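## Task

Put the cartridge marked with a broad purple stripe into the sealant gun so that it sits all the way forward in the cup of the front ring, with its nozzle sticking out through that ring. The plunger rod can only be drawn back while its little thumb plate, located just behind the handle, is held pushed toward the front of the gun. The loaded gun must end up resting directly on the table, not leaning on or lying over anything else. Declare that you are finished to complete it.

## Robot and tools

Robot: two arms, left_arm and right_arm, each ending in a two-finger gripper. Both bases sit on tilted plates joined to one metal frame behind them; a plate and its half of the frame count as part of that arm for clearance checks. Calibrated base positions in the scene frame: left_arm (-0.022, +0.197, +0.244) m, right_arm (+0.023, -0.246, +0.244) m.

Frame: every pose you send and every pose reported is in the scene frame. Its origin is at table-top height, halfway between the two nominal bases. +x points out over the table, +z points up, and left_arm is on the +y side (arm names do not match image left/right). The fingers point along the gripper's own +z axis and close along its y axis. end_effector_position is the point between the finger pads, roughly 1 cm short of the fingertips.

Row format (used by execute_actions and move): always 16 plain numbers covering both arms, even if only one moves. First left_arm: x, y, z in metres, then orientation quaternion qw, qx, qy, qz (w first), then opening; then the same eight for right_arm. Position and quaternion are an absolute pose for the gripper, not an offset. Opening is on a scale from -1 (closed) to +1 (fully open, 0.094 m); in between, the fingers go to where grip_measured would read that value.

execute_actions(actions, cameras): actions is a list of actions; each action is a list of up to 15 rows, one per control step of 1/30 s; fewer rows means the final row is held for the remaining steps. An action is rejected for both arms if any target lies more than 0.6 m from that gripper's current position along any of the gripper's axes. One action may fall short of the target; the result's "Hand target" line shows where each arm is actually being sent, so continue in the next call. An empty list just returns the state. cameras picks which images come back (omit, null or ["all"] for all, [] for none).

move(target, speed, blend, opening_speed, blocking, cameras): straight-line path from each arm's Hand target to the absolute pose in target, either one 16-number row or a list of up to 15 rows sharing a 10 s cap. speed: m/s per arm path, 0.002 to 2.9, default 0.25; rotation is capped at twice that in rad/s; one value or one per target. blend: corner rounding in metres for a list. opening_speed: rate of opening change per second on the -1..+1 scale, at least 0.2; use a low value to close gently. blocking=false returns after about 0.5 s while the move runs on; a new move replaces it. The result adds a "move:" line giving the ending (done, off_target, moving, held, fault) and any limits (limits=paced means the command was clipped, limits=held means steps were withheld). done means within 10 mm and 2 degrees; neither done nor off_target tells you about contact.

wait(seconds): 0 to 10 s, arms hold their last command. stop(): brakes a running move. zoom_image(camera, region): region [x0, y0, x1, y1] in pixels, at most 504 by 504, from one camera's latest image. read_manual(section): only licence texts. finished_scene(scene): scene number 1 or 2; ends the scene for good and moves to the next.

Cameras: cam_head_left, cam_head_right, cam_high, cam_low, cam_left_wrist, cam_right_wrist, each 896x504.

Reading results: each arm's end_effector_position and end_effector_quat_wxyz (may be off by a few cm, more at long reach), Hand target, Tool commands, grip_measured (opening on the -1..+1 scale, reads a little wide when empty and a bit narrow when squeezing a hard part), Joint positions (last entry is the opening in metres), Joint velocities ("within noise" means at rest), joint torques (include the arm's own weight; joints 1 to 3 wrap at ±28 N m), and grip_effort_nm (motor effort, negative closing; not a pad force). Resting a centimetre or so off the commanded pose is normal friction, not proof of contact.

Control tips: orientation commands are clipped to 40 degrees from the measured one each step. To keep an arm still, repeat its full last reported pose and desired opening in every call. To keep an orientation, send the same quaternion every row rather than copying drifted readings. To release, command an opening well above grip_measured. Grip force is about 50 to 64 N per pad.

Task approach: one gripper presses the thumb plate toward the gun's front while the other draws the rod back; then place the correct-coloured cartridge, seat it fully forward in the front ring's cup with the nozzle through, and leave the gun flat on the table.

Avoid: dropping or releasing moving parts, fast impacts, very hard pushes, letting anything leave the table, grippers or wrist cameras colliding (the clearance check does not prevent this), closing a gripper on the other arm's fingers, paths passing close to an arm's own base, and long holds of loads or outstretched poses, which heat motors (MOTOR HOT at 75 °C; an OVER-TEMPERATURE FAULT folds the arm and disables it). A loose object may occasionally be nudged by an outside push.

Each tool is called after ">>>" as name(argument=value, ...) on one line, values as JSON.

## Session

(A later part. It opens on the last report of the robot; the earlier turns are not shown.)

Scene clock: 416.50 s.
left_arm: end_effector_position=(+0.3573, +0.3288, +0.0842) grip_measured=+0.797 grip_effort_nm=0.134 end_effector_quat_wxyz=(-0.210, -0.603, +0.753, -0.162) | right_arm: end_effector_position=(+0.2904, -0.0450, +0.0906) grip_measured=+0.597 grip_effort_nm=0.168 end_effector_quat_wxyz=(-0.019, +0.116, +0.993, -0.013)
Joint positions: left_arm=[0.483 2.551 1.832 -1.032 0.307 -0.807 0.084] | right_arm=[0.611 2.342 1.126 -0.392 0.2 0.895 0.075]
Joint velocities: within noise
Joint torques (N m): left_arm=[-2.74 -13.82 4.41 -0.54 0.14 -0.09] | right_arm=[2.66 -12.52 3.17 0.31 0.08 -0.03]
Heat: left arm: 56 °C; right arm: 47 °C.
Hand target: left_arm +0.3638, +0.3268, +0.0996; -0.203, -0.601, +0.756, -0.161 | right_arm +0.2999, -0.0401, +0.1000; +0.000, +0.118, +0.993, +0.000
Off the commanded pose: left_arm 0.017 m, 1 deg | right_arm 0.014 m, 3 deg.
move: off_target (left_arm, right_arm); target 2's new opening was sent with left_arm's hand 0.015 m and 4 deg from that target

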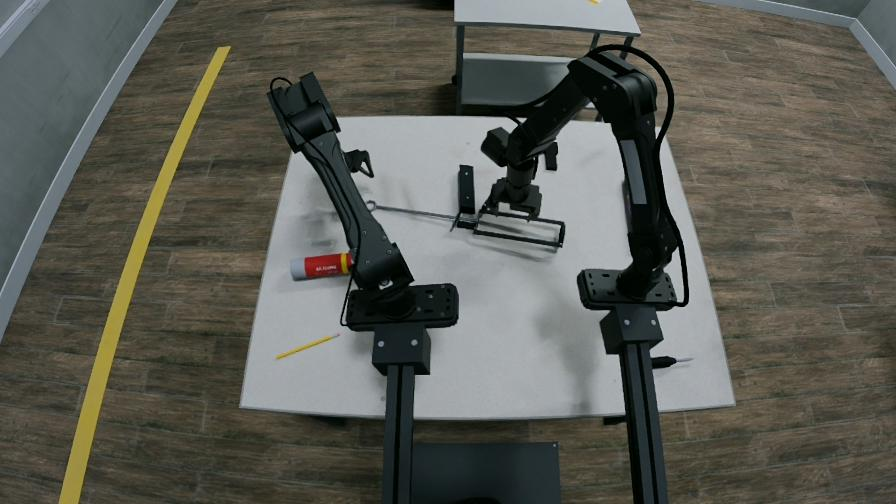

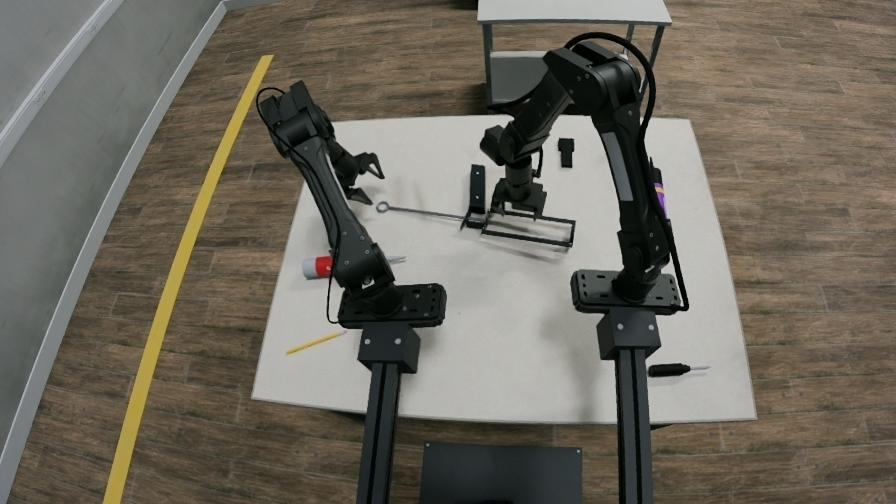

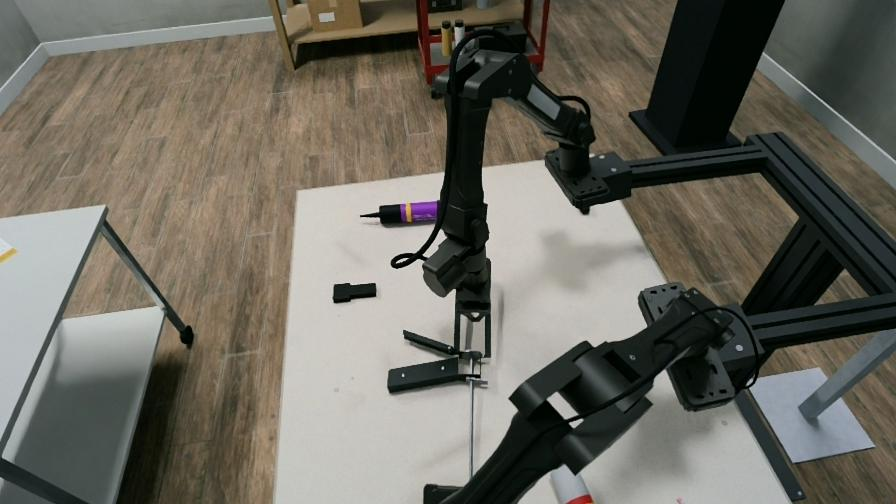

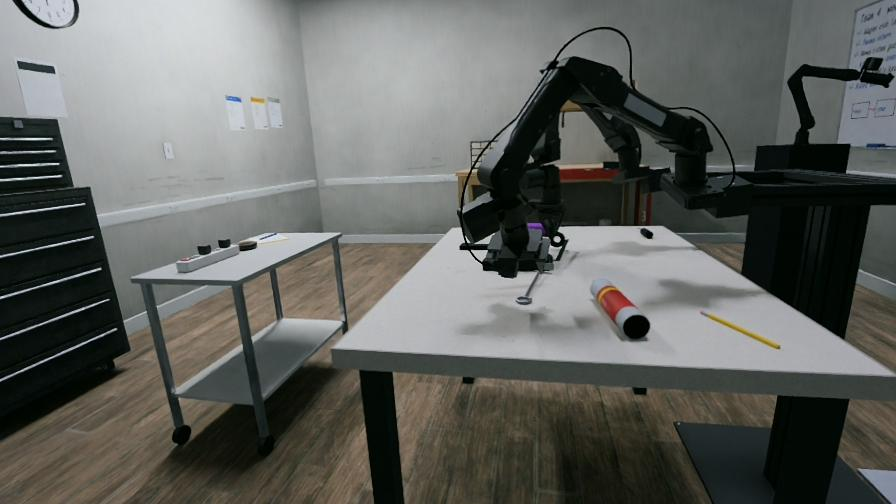

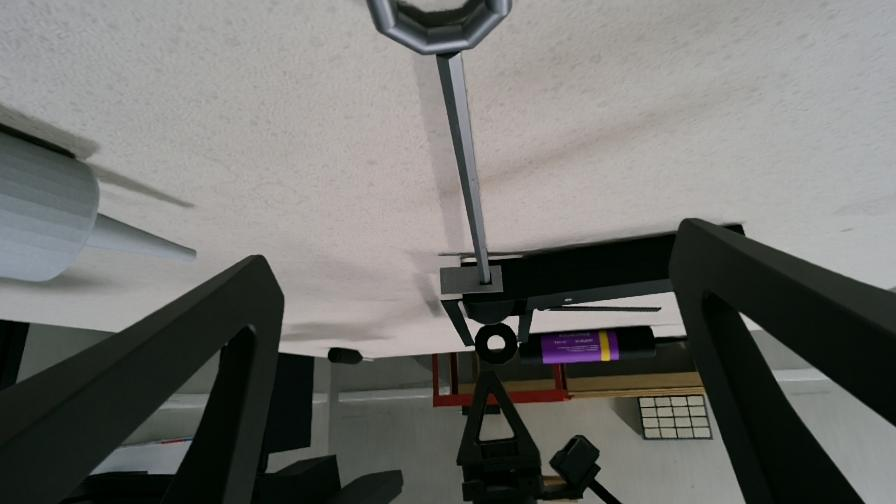

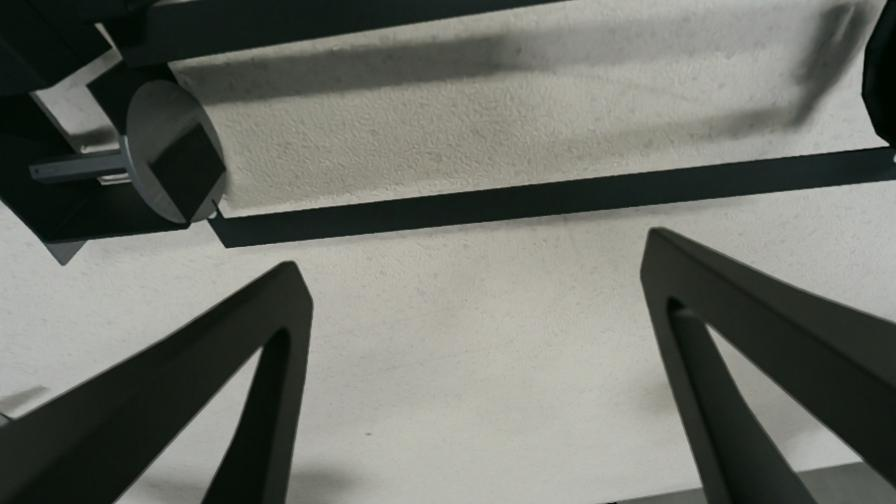

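>>> move(target=[[0.355,0.327,0.15,0.2025,0.601,-0.756,0.161,0.8, 0.30,-0.14,0.16,0,0.1175,0.9931,0,1],[0.39,0.11,0.25,0.343,-0.058,0.937,-0.017,1, 0.376,-0.434,0.15,0,0.0576,0.9983,0,1]], cameras=["cam_left_wrist","cam_right_wrist","cam_high"])

Scene clock: 430.33 s.
left_arm: end_effector_position=(+0.3840, +0.1117, +0.2333) grip_measured=+0.997 grip_effort_nm=0.149 end_effector_quat_wxyz=(+0.318, -0.058, +0.946, -0.012) | right_arm: end_effector_position=(+0.3725, -0.4334, +0.1511) grip_measured=+0.997 grip_effort_nm=0.173 end_effector_quat_wxyz=(-0.001, +0.058, +0.998, -0.007)
Joint positions: left_arm=[-0.392 1.769 0.779 0.123 -0.4 -0.3 0.094] | right_arm=[-0.505 2.042 1.283 -0.616 0.095 -0.355 0.094]
Joint velocities: within noise
Joint torques (N m): left_arm=[-2.65 -9.25 4.93 1.39 -0.12 0.15] | right_arm=[0.58 -9.06 7.01 0.16 -0.14 -0.04]
Heat: left arm: 52 °C; right arm: 47 °C.
Hand target: left_arm +0.3900, +0.1100, +0.2497; +0.343, -0.058, +0.937, -0.017 | right_arm +0.3761, -0.4340, +0.1501; +0.000, +0.058, +0.998, +0.000
Off the commanded pose: left_arm 0.018 m, 3 deg | right_arm 0.004 m, 1 deg.
move: off_target (left_arm); target 2's new opening was sent with left_arm's hand 0.018 m and 3 deg from that target
Images, in order (width x height): cam_high 896x504, cam_left_wrist 896x504, cam_right_wrist 896x504.

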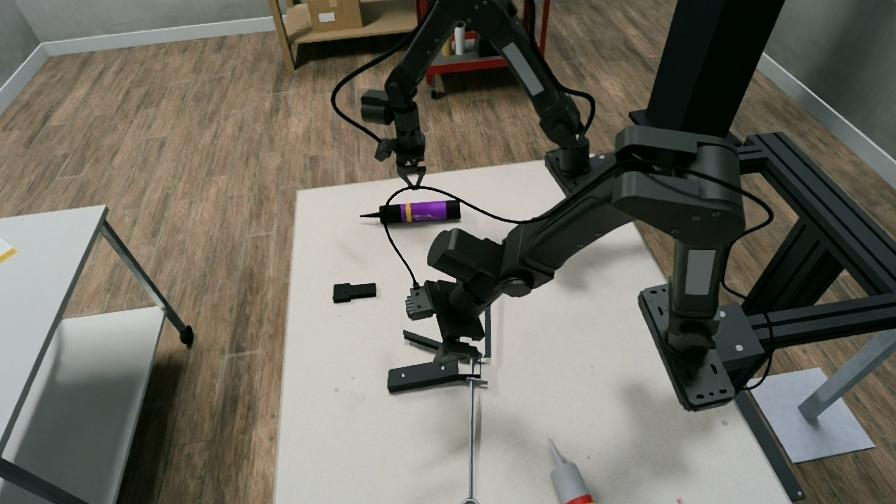

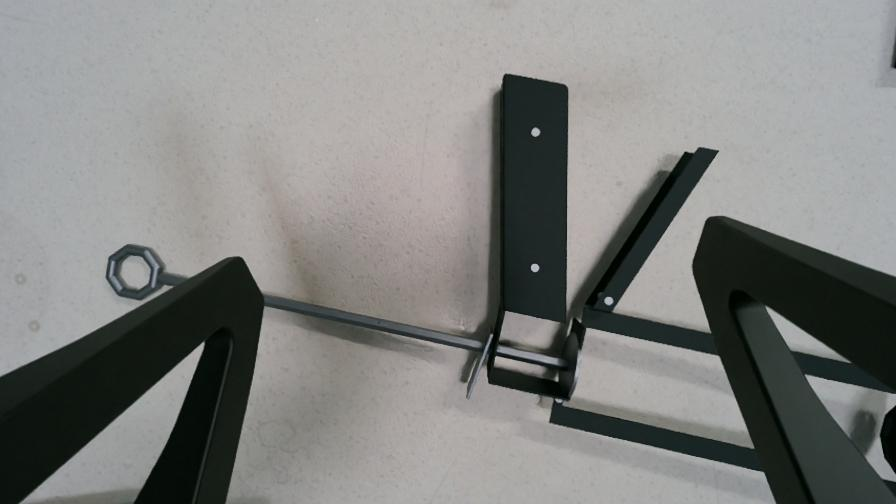

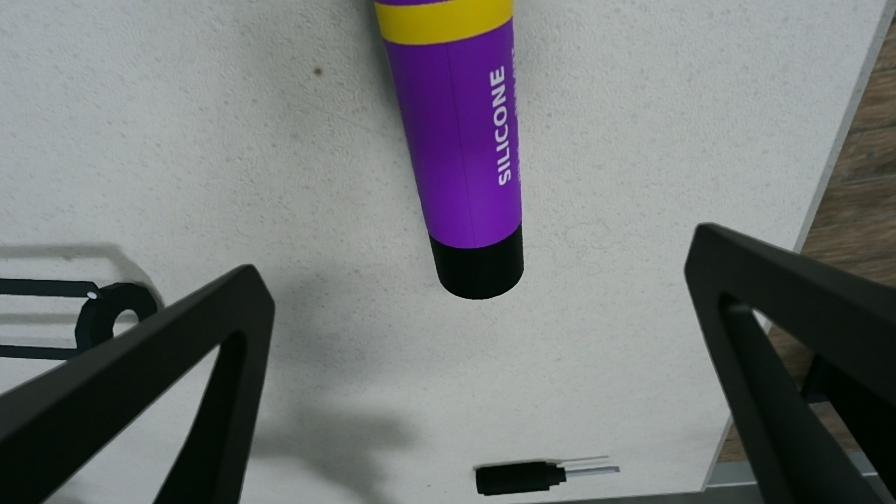

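>>> move(target=[[0.39,0.11,0.25,0.343,-0.058,0.937,-0.017,1, 0.378,-0.436,0.039,0,0.0576,0.9983,0,1]], cameras=["cam_right_wrist","cam_high"])

Scene clock: 434.83 s.
left_arm: end_effector_position=(+0.3841, +0.1116, +0.2334) grip_measured=+0.997 grip_effort_nm=0.139 end_effector_quat_wxyz=(+0.318, -0.058, +0.946, -0.012) | right_arm: end_effector_position=(+0.3696, -0.4314, +0.0411) grip_measured=+0.997 grip_effort_nm=0.168 end_effector_quat_wxyz=(-0.015, +0.055, +0.998, +0.000)
Joint positions: left_arm=[-0.392 1.769 0.779 0.124 -0.4 -0.299 0.094] | right_arm=[-0.527 2.367 1.325 -0.363 0.092 -0.379 0.094]
Joint velocities: within noise
Joint torques (N m): left_arm=[-2.67 -9.2 5 1.38 -0.17 0.14] | right_arm=[0.44 -10.24 5.08 0.4 -0.08 -0.05]
Heat: left arm: 50 °C; right arm: 47 °C.
Hand target: left_arm +0.3900, +0.1100, +0.2497; +0.343, -0.058, +0.937, -0.017 | right_arm +0.3778, -0.4360, +0.0394; +0.000, +0.057, +0.998, +0.000
Off the commanded pose: left_arm 0.018 m, 3 deg | right_arm 0.010 m, 2 deg.
move: off_target (left_arm)
Images, in order (width x height): cam_high 896x504, cam_right_wrist 896x504.

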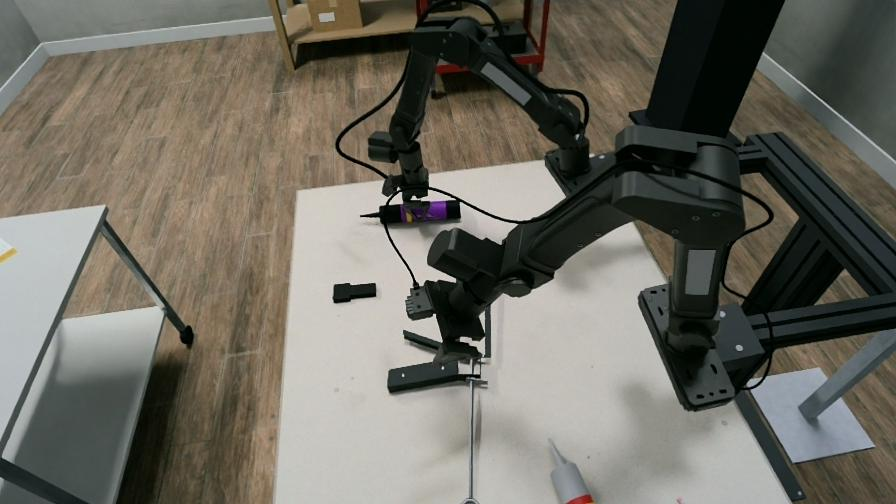

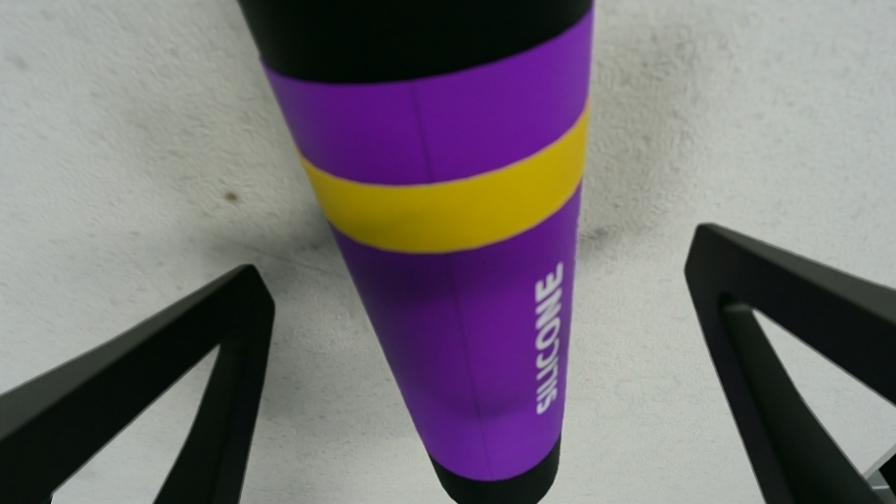

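>>> move(target=[[0.39,0.11,0.25,0.343,-0.058,0.937,-0.017,1, 0.378,-0.436,0.039,0,0.0576,0.9983,0,-0.06]], cameras=["cam_right_wrist"], opening_speed=0.6)

Scene clock: 438.97 s.
left_arm: end_effector_position=(+0.3842, +0.1117, +0.2334) grip_measured=+0.997 grip_effort_nm=0.139 end_effector_quat_wxyz=(+0.319, -0.058, +0.946, -0.012) | right_arm: end_effector_position=(+0.3700, -0.4313, +0.0411) grip_measured=-0.043 grip_effort_nm=-0.945 end_effector_quat_wxyz=(-0.015, +0.055, +0.998, +0.000)
Joint positions: left_arm=[-0.392 1.769 0.779 0.125 -0.4 -0.299 0.094] | right_arm=[-0.527 2.367 1.325 -0.362 0.09 -0.38 0.045]
Joint velocities: within noise
Joint torques (N m): left_arm=[-2.63 -9.2 4.93 1.39 -0.17 0.11] | right_arm=[0.35 -10.19 5.08 0.42 -0.11 -0.03]
Heat: left arm: 49 °C; right arm: 47 °C.
Hand target: left_arm +0.3900, +0.1100, +0.2497; +0.343, -0.058, +0.937, -0.017 | right_arm +0.3778, -0.4360, +0.0393; +0.000, +0.058, +0.998, +0.000
Off the commanded pose: left_arm 0.018 m, 3 deg | right_arm 0.010 m, 2 deg.
move: off_target (left_arm)
Images, in order (width x height): cam_right_wrist 896x504.

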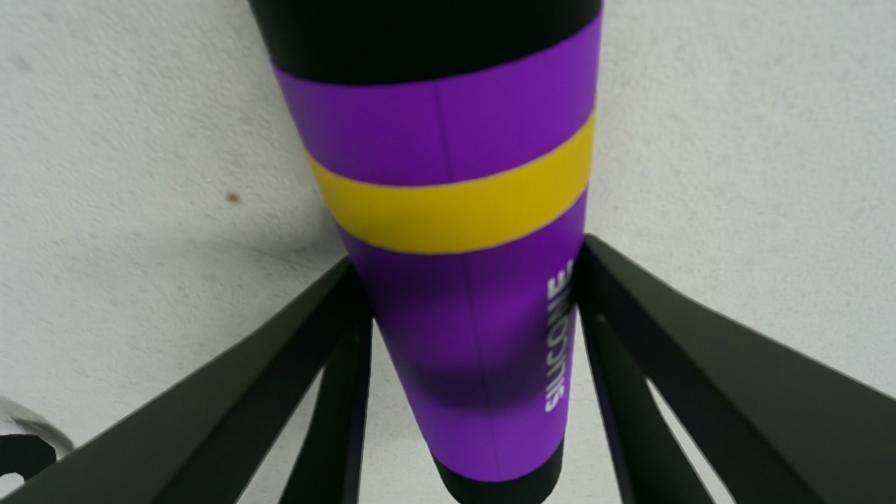

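>>> move(target=[[0.39,0.11,0.25,0.343,-0.058,0.937,-0.017,1, 0.375,-0.43,0.12,0,0.0576,0.9983,0,-0.06],[0.39,0.11,0.25,0.343,-0.058,0.937,-0.017,1, 0.365,-0.375,0.12,0,0.7842,0.6205,0,-0.06]], cameras=["cam_right_wrist","cam_high","cam_head_left"], speed=[0.2,0.4])

Scene clock: 446.97 s.
left_arm: end_effector_position=(+0.3843, +0.1117, +0.2335) grip_measured=+0.997 grip_effort_nm=0.134 end_effector_quat_wxyz=(+0.319, -0.058, +0.946, -0.012) | right_arm: end_effector_position=(+0.3519, -0.3716, +0.1030) grip_measured=-0.048 grip_effort_nm=-1.009 end_effector_quat_wxyz=(-0.027, +0.784, +0.620, -0.009)
Joint positions: left_arm=[-0.392 1.769 0.779 0.125 -0.4 -0.299 0.094] | right_arm=[-0.396 2.115 1.123 -0.452 0.09 1.444 0.045]
Joint velocities: within noise
Joint torques (N m): left_arm=[-2.66 -9.17 4.93 1.37 -0.16 0.15] | right_arm=[2.47 -14.37 3.86 0.13 0.14 0.11]
Heat: left arm: 48 °C; right arm: 48 °C.
Hand target: left_arm +0.3900, +0.1100, +0.2497; +0.343, -0.058, +0.937, -0.017 | right_arm +0.3648, -0.3749, +0.1196; +0.000, +0.784, +0.620, +0.000
Off the commanded pose: left_arm 0.018 m, 3 deg | right_arm 0.022 m, 3 deg.
move: off_target (left_arm, right_arm)
Images, in order (width x height): cam_head_left 896x504, cam_high 896x504, cam_right_wrist 896x504.

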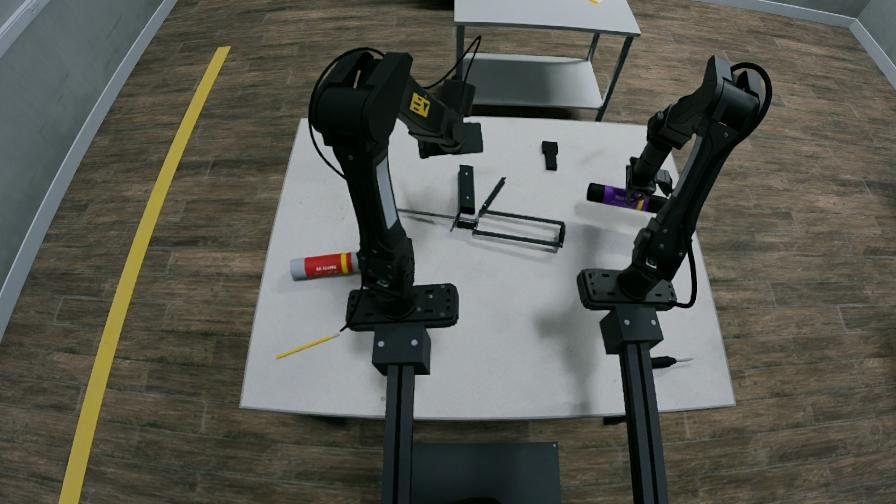

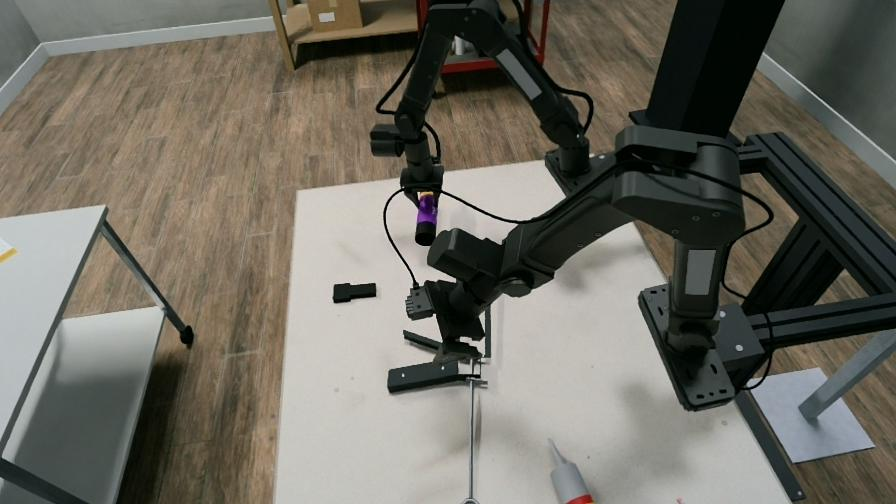

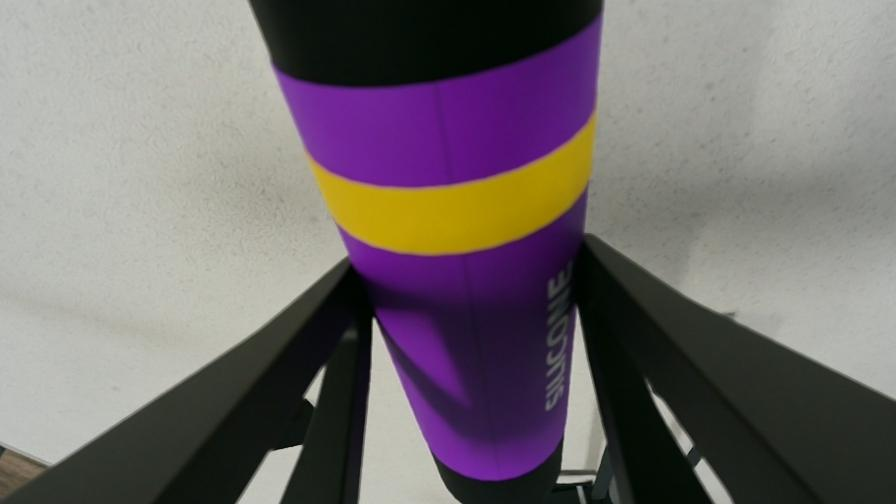

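>>> move(target=[[0.39,0.11,0.25,0.343,-0.058,0.937,-0.017,1, 0.365,-0.375,0.062,0,0.7842,0.6205,0,-0.06]], cameras=["cam_right_wrist","cam_high"], speed=0.15)

Scene clock: 450.63 s.
left_arm: end_effector_position=(+0.3843, +0.1117, +0.2335) grip_measured=+0.997 grip_effort_nm=0.139 end_effector_quat_wxyz=(+0.319, -0.058, +0.946, -0.012) | right_arm: end_effector_position=(+0.3569, -0.3687, +0.0590) grip_measured=-0.048 grip_effort_nm=-1.004 end_effector_quat_wxyz=(-0.014, +0.784, +0.621, -0.001)
Joint positions: left_arm=[-0.392 1.769 0.779 0.125 -0.4 -0.299 0.094] | right_arm=[-0.396 2.251 1.123 -0.287 0.09 1.441 0.045]
Joint velocities: within noise
Joint torques (N m): left_arm=[-2.67 -9.26 4.92 1.37 -0.14 0.14] | right_arm=[1.03 -10.48 4.57 0.27 0.12 -0.01]
Heat: left arm: 48 °C; right arm: 49 °C.
Hand target: left_arm +0.3900, +0.1100, +0.2497; +0.343, -0.058, +0.937, -0.017 | right_arm +0.3650, -0.3750, +0.0622; +0.000, +0.784, +0.620, +0.000
Off the commanded pose: left_arm 0.018 m, 3 deg | right_arm 0.011 m, 2 deg.
move: off_target (left_arm, right_arm)
Images, in order (width x height): cam_high 896x504, cam_right_wrist 896x504.

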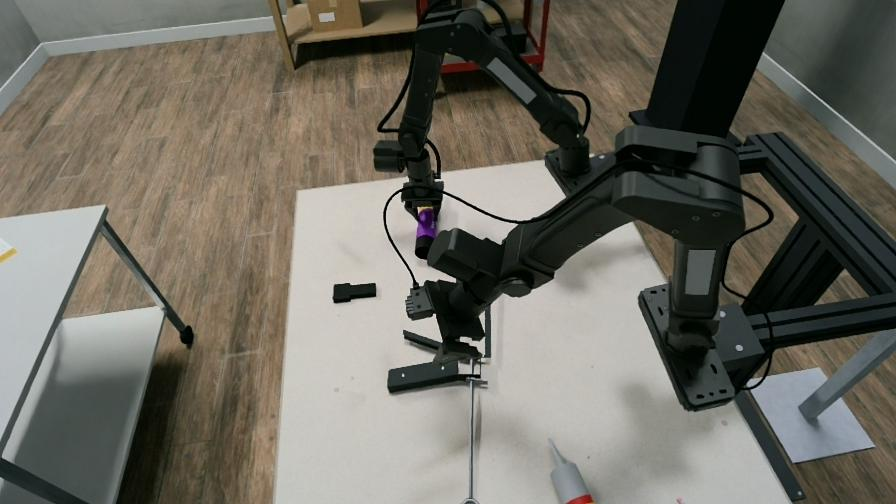

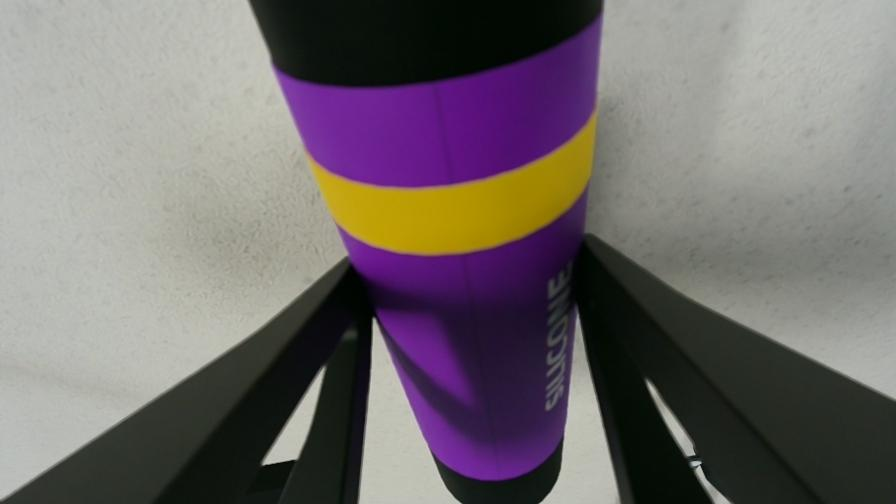

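>>> move(target=[[0.39,0.11,0.25,0.343,-0.058,0.937,-0.017,1, 0.362,-0.372,0.041,0,0.7842,0.6205,0,-0.06],[0.39,0.11,0.25,0.343,-0.058,0.937,-0.017,1, 0.362,-0.372,0.041,0,0.7842,0.6205,0,0.9]], cameras=["cam_right_wrist","cam_high"], speed=0.1, opening_speed=1)

Scene clock: 454.80 s.
left_arm: end_effector_position=(+0.3843, +0.1117, +0.2335) grip_measured=+0.997 grip_effort_nm=0.144 end_effector_quat_wxyz=(+0.319, -0.058, +0.946, -0.012) | right_arm: end_effector_position=(+0.3556, -0.3662, +0.0408) grip_measured=+0.897 grip_effort_nm=0.168 end_effector_quat_wxyz=(-0.012, +0.783, +0.622, +0.000)
Joint positions: left_arm=[-0.392 1.769 0.779 0.125 -0.4 -0.299 0.094] | right_arm=[-0.396 2.308 1.123 -0.225 0.09 1.438 0.089]
Joint velocities: within noise
Joint torques (N m): left_arm=[-2.66 -9.21 5.08 1.37 -0.13 0.13] | right_arm=[0.94 -9.87 4.18 0.32 0.12 -0.02]
Heat: left arm: 48 °C; right arm: 48 °C.
Hand target: left_arm +0.3900, +0.1100, +0.2497; +0.343, -0.058, +0.937, -0.017 | right_arm +0.3620, -0.3720, +0.0412; +0.000, +0.784, +0.620, +0.000
Off the commanded pose: left_arm 0.018 m, 3 deg | right_arm 0.009 m, 1 deg.
move: off_target (left_arm)
Images, in order (width x height): cam_high 896x504, cam_right_wrist 896x504.

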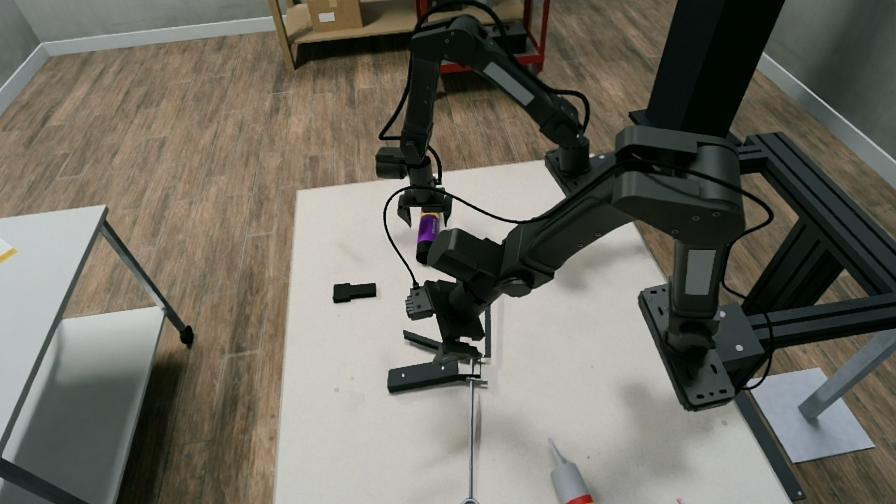

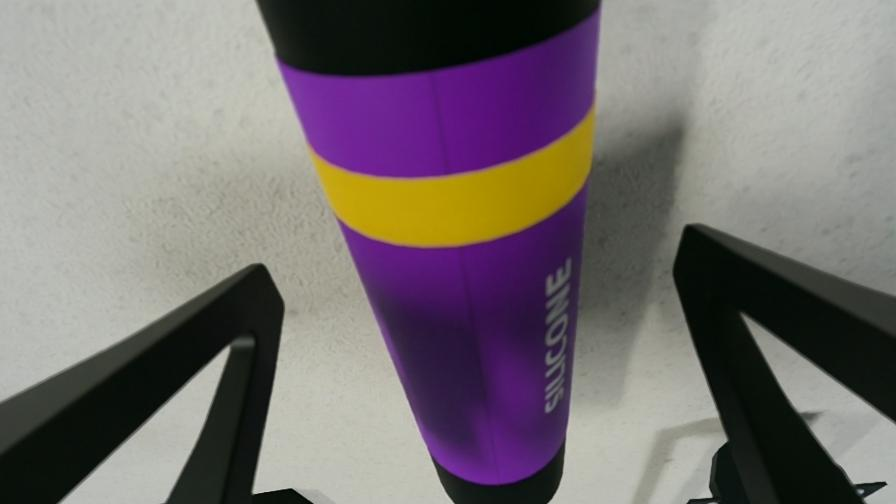

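>>> move(target=[[0.39,0.11,0.25,0.343,-0.058,0.937,-0.017,1, 0.362,-0.37,0.13,0,0.7842,0.6205,0,0.9],[0.39,0.11,0.25,0.343,-0.058,0.937,-0.017,1, 0.362,-0.37,0.14,0,0.1159,0.9933,0,0.9],[0.39,0.11,0.25,0.343,-0.058,0.937,-0.017,1, 0.360,-0.366,0.14,0,-0.6205,0.7842,0,0.9]], cameras=["cam_right_wrist","cam_left_wrist","cam_high"], speed=[0.2,0.6,0.6])

Scene clock: 463.37 s.
left_arm: end_effector_position=(+0.3844, +0.1116, +0.2335) grip_measured=+0.997 grip_effort_nm=0.139 end_effector_quat_wxyz=(+0.319, -0.059, +0.946, -0.012) | right_arm: end_effector_position=(+0.3558, -0.3684, +0.1298) grip_measured=+0.897 grip_effort_nm=0.159 end_effector_quat_wxyz=(-0.011, -0.616, +0.788, +0.007)
Joint positions: left_arm=[-0.392 1.769 0.779 0.125 -0.4 -0.299 0.094] | right_arm=[-0.363 2.024 1.102 -0.495 0.119 -1.654 0.089]
Joint velocities: within noise
Joint torques (N m): left_arm=[-2.62 -9.28 5 1.37 -0.12 0.14] | right_arm=[1.8 -12.6 3.59 0.15 -0.07 -0.07]
Heat: left arm: 47 °C; right arm: 48 °C.
Hand target: left_arm +0.3900, +0.1100, +0.2497; +0.343, -0.058, +0.937, -0.017 | right_arm +0.3600, -0.3659, +0.1397; +0.000, -0.620, +0.784, +0.000
Off the commanded pose: left_arm 0.017 m, 3 deg | right_arm 0.011 m, 2 deg.
move: off_target (left_arm, right_arm)
Images, in order (width x height): cam_high 896x504, cam_left_wrist 896x504, cam_right_wrist 896x504.

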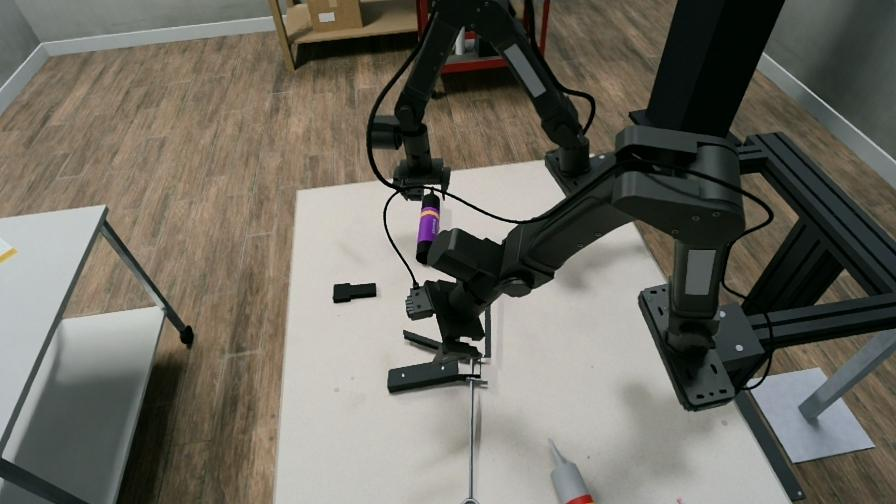

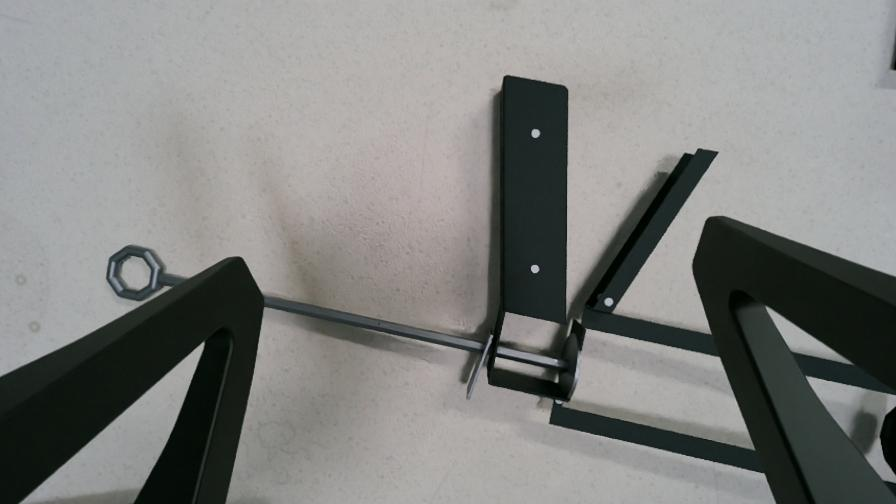

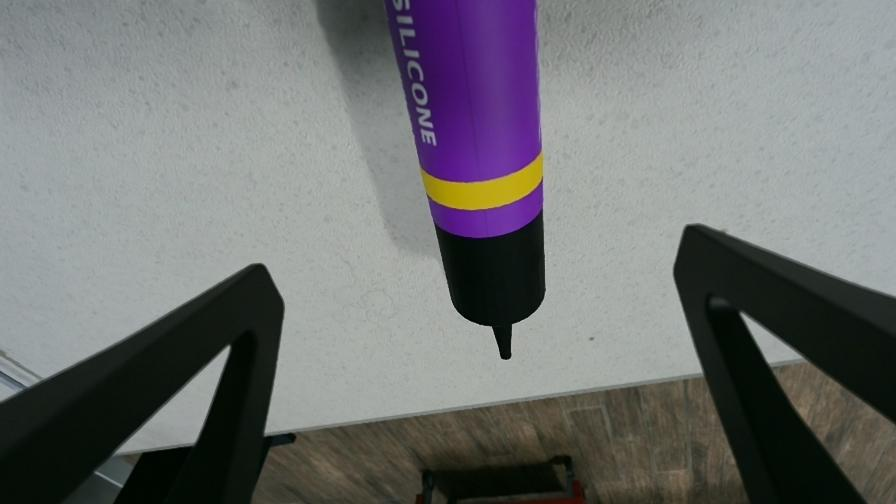

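>>> move(target=[[0.39,0.11,0.25,0.343,-0.058,0.937,-0.017,1, 0.368,-0.366,0.06,0,-0.6205,0.7842,0,0.95]], cameras=["cam_right_wrist"])

Scene clock: 471.73 s.
left_arm: end_effector_position=(+0.3844, +0.1116, +0.2335) grip_measured=+0.997 grip_effort_nm=0.139 end_effector_quat_wxyz=(+0.319, -0.059, +0.946, -0.012) | right_arm: end_effector_position=(+0.3618, -0.3626, +0.0616) grip_measured=+0.947 grip_effort_nm=0.168 end_effector_quat_wxyz=(-0.009, -0.622, +0.783, +0.004)
Joint positions: left_arm=[-0.392 1.769 0.779 0.125 -0.4 -0.299 0.094] | right_arm=[-0.363 2.248 1.125 -0.288 0.119 -1.672 0.091]
Joint velocities: within noise
Joint torques (N m): left_arm=[-2.67 -9.16 5.01 1.37 -0.12 0.15] | right_arm=[0.43 -9.35 4.56 0.35 -0.1 -0.05]
Heat: left arm: 47 °C; right arm: 50 °C.
Hand target: left_arm +0.3900, +0.1100, +0.2497; +0.343, -0.058, +0.937, -0.017 | right_arm +0.3679, -0.3660, +0.0602; +0.000, -0.621, +0.784, +0.000
Off the commanded pose: left_arm 0.017 m, 3 deg | right_arm 0.007 m, 1 deg.
move: off_target (left_arm)
Images, in order (width x height): cam_right_wrist 896x504.

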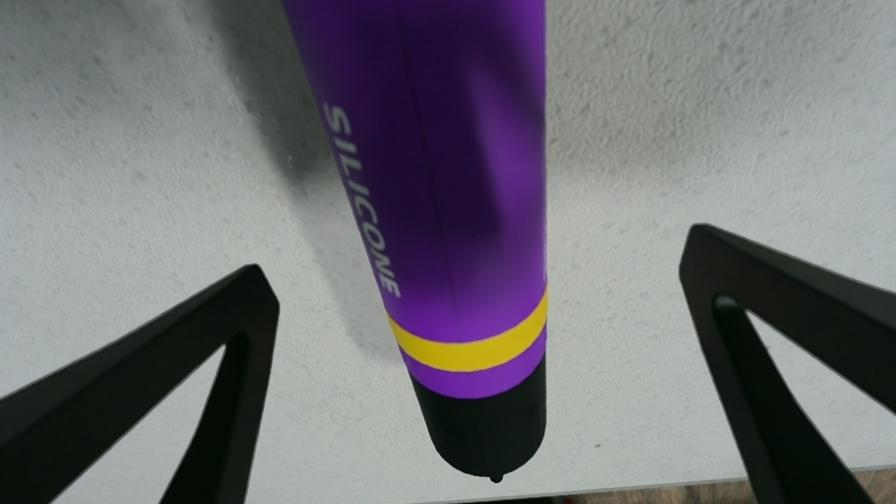

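>>> move(target=[[0.39,0.11,0.25,0.343,-0.058,0.937,-0.017,1, 0.367,-0.366,0.041,0,-0.6205,0.7842,0,0.95],[0.39,0.11,0.25,0.343,-0.058,0.937,-0.017,1, 0.367,-0.366,0.041,0,-0.6205,0.7842,0,-0.06]], cameras=["cam_right_wrist"], opening_speed=0.7)

Scene clock: 479.67 s.
left_arm: end_effector_position=(+0.3844, +0.1116, +0.2335) grip_measured=+0.997 grip_effort_nm=0.139 end_effector_quat_wxyz=(+0.319, -0.059, +0.946, -0.012) | right_arm: end_effector_position=(+0.3623, -0.3642, +0.0443) grip_measured=-0.053 grip_effort_nm=-0.374 end_effector_quat_wxyz=(-0.008, -0.622, +0.783, +0.001)
Joint positions: left_arm=[-0.392 1.769 0.779 0.125 -0.4 -0.299 0.094] | right_arm=[-0.371 2.305 1.136 -0.234 0.119 -1.68 0.045]
Joint velocities: within noise
Joint torques (N m): left_arm=[-2.56 -9.1 5 1.41 -0.17 0.11] | right_arm=[0.66 -9.01 4.4 0.34 -0.11 -0.06]
Heat: left arm: 47 °C; right arm: 50 °C.
Hand target: left_arm +0.3900, +0.1100, +0.2497; +0.343, -0.058, +0.937, -0.017 | right_arm +0.3670, -0.3660, +0.0411; +0.000, -0.621, +0.784, +0.000
Off the commanded pose: left_arm 0.017 m, 3 deg | right_arm 0.006 m, 1 deg.
move: off_target (left_arm)
Images, in order (width x height): cam_right_wrist 896x504.

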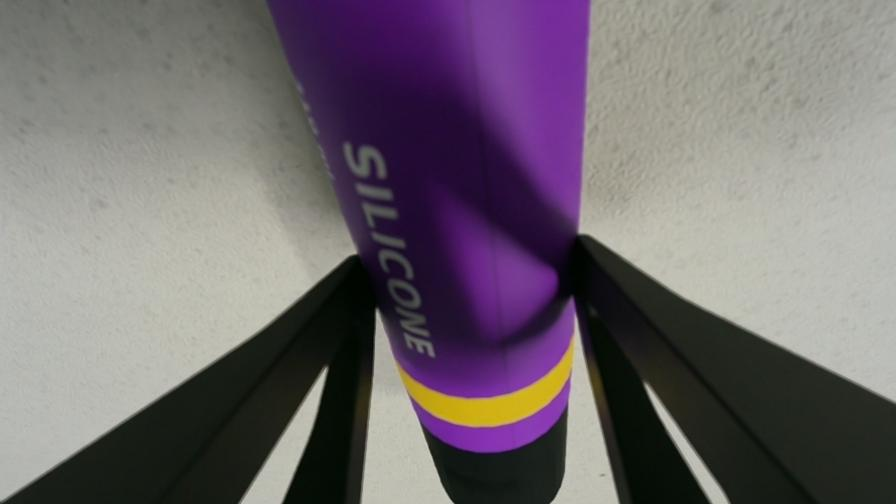

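>>> move(target=[[0.39,0.11,0.25,0.343,-0.058,0.937,-0.017,1, 0.367,-0.366,0.041,0,-0.6205,0.7842,0,-0.15]], cameras=["cam_right_wrist"], opening_speed=0.7)

Scene clock: 482.57 s.
left_arm: end_effector_position=(+0.3844, +0.1116, +0.2335) grip_measured=+0.997 grip_effort_nm=0.134 end_effector_quat_wxyz=(+0.319, -0.059, +0.946, -0.012) | right_arm: end_effector_position=(+0.3656, -0.3651, +0.0468) grip_measured=-0.146 grip_effort_nm=-0.203 end_effector_quat_wxyz=(-0.007, -0.622, +0.783, +0.001)
Joint positions: left_arm=[-0.392 1.769 0.779 0.125 -0.4 -0.299 0.094] | right_arm=[-0.371 2.301 1.148 -0.248 0.116 -1.68 0.04]
Joint velocities: within noise
Joint torques (N m): left_arm=[-2.66 -9.28 5 1.39 -0.15 0.14] | right_arm=[0.58 -8.7 3.32 0.49 -0.06 -0.03]
Heat: left arm: 47 °C; right arm: 49 °C.
Hand target: left_arm +0.3900, +0.1100, +0.2497; +0.343, -0.058, +0.937, -0.017 | right_arm +0.3670, -0.3660, +0.0412; +0.000, -0.620, +0.784, +0.000
Off the commanded pose: left_arm 0.017 m, 3 deg | right_arm 0.006 m, 1 deg.
move: off_target (left_arm)
Images, in order (width x height): cam_right_wrist 896x504.

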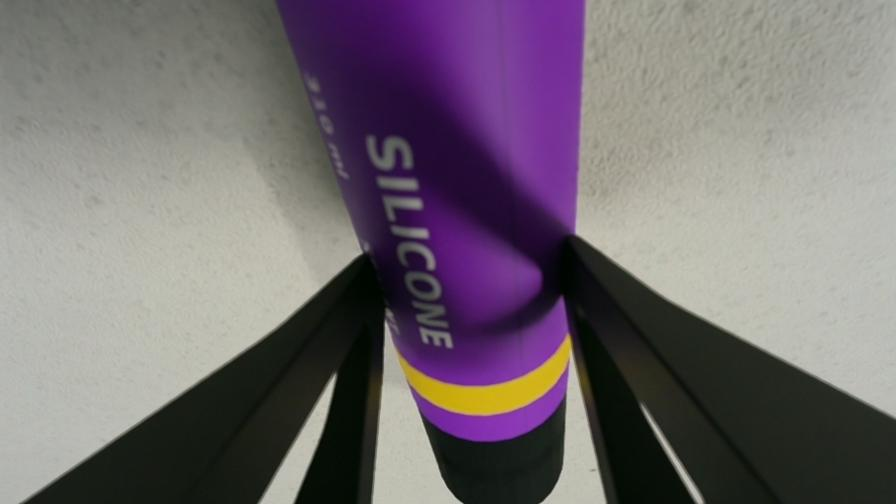

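>>> move(target=[[0.39,0.11,0.25,0.343,-0.058,0.937,-0.017,1, 0.369,-0.366,0.033,0,-0.6205,0.7842,0,0.4],[0.39,0.11,0.25,0.343,-0.058,0.937,-0.017,1, 0.369,-0.366,0.033,0,-0.6205,0.7842,0,-0.06]], cameras=["cam_right_wrist"], opening_speed=0.7)

Scene clock: 487.17 s.
left_arm: end_effector_position=(+0.3844, +0.1116, +0.2335) grip_measured=+0.997 grip_effort_nm=0.134 end_effector_quat_wxyz=(+0.319, -0.059, +0.946, -0.012) | right_arm: end_effector_position=(+0.3653, -0.3639, +0.0369) grip_measured=-0.005 grip_effort_nm=-0.940 end_effector_quat_wxyz=(-0.006, -0.622, +0.783, +0.001)
Joint positions: left_arm=[-0.392 1.769 0.779 0.125 -0.4 -0.299 0.094] | right_arm=[-0.371 2.334 1.154 -0.221 0.116 -1.68 0.047]
Joint velocities: within noise
Joint torques (N m): left_arm=[-2.58 -9.14 4.86 1.36 -0.19 0.13] | right_arm=[0.61 -9.03 4.42 0.33 -0.09 -0.04]
Heat: left arm: 47 °C; right arm: 49 °C.
Hand target: left_arm +0.3900, +0.1100, +0.2497; +0.343, -0.058, +0.937, -0.017 | right_arm +0.3689, -0.3660, +0.0331; +0.000, -0.621, +0.784, +0.000
Off the commanded pose: left_arm 0.017 m, 3 deg | right_arm 0.006 m, 1 deg.
move: off_target (left_arm)
Images, in order (width x height): cam_right_wrist 896x504.

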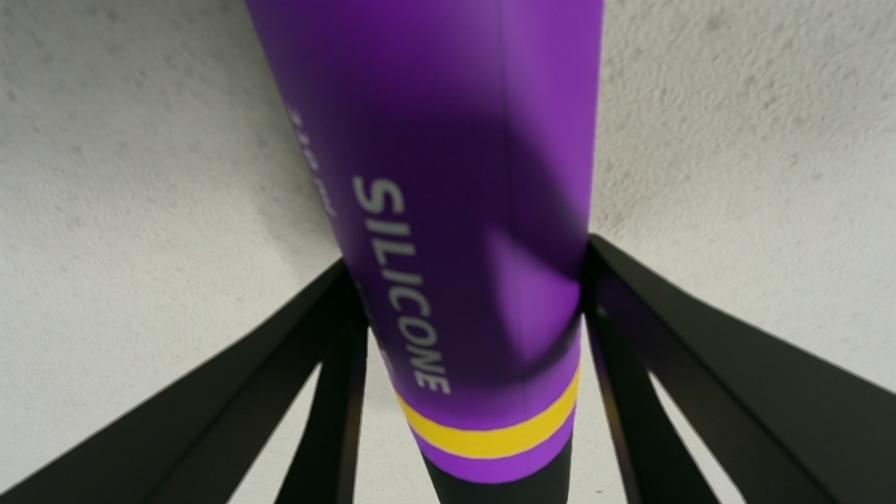

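>>> move(target=[[0.400,0.064,0.13,0,0,1,0,1, 0.367,-0.37,0.15,0,-0.6205,0.7842,0,-0.06]], cameras=["cam_right_wrist","cam_left_wrist"])

Scene clock: 529.60 s.
left_arm: end_effector_position=(+0.3998, +0.0640, +0.1365) grip_measured=+0.997 grip_effort_nm=0.139 end_effector_quat_wxyz=(+0.010, +0.006, +1.000, +0.000) | right_arm: end_effector_position=(+0.3571, -0.3718, +0.1319) grip_measured=-0.010 grip_effort_nm=-1.009 end_effector_quat_wxyz=(-0.013, -0.618, +0.786, +0.011)
Joint positions: left_arm=[-0.359 2.384 1.601 -0.707 -0.205 -0.326 0.094] | right_arm=[-0.371 2.028 1.124 -0.52 0.116 -1.668 0.047]
Joint velocities: within noise
Joint torques (N m): left_arm=[-2.13 -8.17 7.62 0.12 0.03 -0.11] | right_arm=[2.36 -13.7 5.34 -0.11 -0.05 0.08]
Heat: left arm: 46 °C; right arm: 48 °C.
Hand target: left_arm +0.3998, +0.0641, +0.1301; +0.000, +0.000, +1.000, +0.000 | right_arm +0.3667, -0.3700, +0.1493; +0.000, -0.621, +0.784, +0.000
Off the commanded pose: left_arm 0.007 m, 1 deg | right_arm 0.021 m, 2 deg.
move: off_target (right_arm)
Images, in order (width x height): cam_left_wrist 896x504, cam_right_wrist 896x504.

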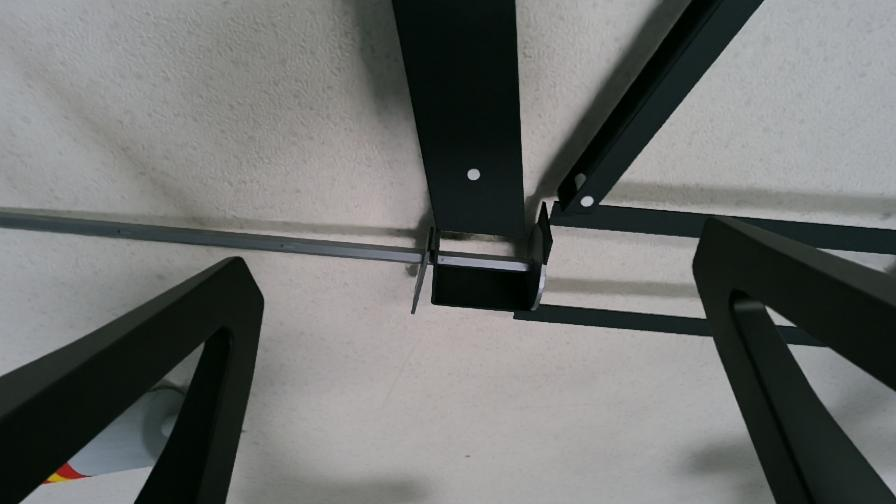

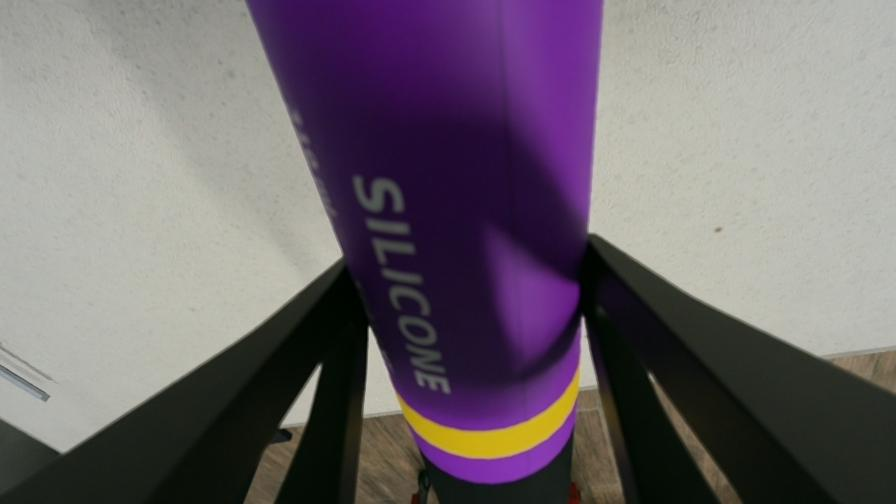

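>>> move(target=[[0.400,0.064,0.024,0,0,1,0,1, 0.367,-0.37,0.15,0,-0.6205,0.7842,0,-0.06]], cameras=["cam_left_wrist"])

Scene clock: 533.10 s.
left_arm: end_effector_position=(+0.3941, +0.0669, +0.0285) grip_measured=+0.997 grip_effort_nm=0.139 end_effector_quat_wxyz=(-0.007, -0.003, +1.000, +0.005) | right_arm: end_effector_position=(+0.3569, -0.3717, +0.1320) grip_measured=-0.010 grip_effort_nm=-1.009 end_effector_quat_wxyz=(-0.013, -0.618, +0.786, +0.011)
Joint positions: left_arm=[-0.308 2.667 1.662 -0.511 -0.201 -0.3 0.094] | right_arm=[-0.371 2.028 1.124 -0.52 0.116 -1.668 0.047]
Joint velocities: within noise
Joint torques (N m): left_arm=[-2.74 -9.51 6.09 0.36 0.04 0.14] | right_arm=[2.41 -13.65 5.42 -0.11 -0.03 0.05]
Heat: left arm: 46 °C; right arm: 50 °C.
Hand target: left_arm +0.3997, +0.0641, +0.0241; +0.000, +0.000, +1.000, +0.000 | right_arm +0.3667, -0.3700, +0.1493; +0.000, -0.621, +0.784, +0.000
Off the commanded pose: left_arm 0.008 m, 1 deg | right_arm 0.021 m, 2 deg.
move: off_target (right_arm)
Images, in order (width x height): cam_left_wrist 896x504.

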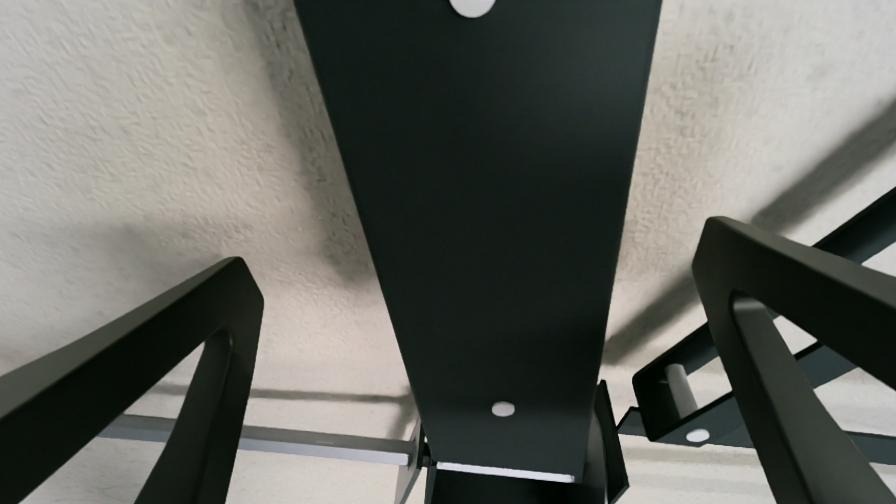

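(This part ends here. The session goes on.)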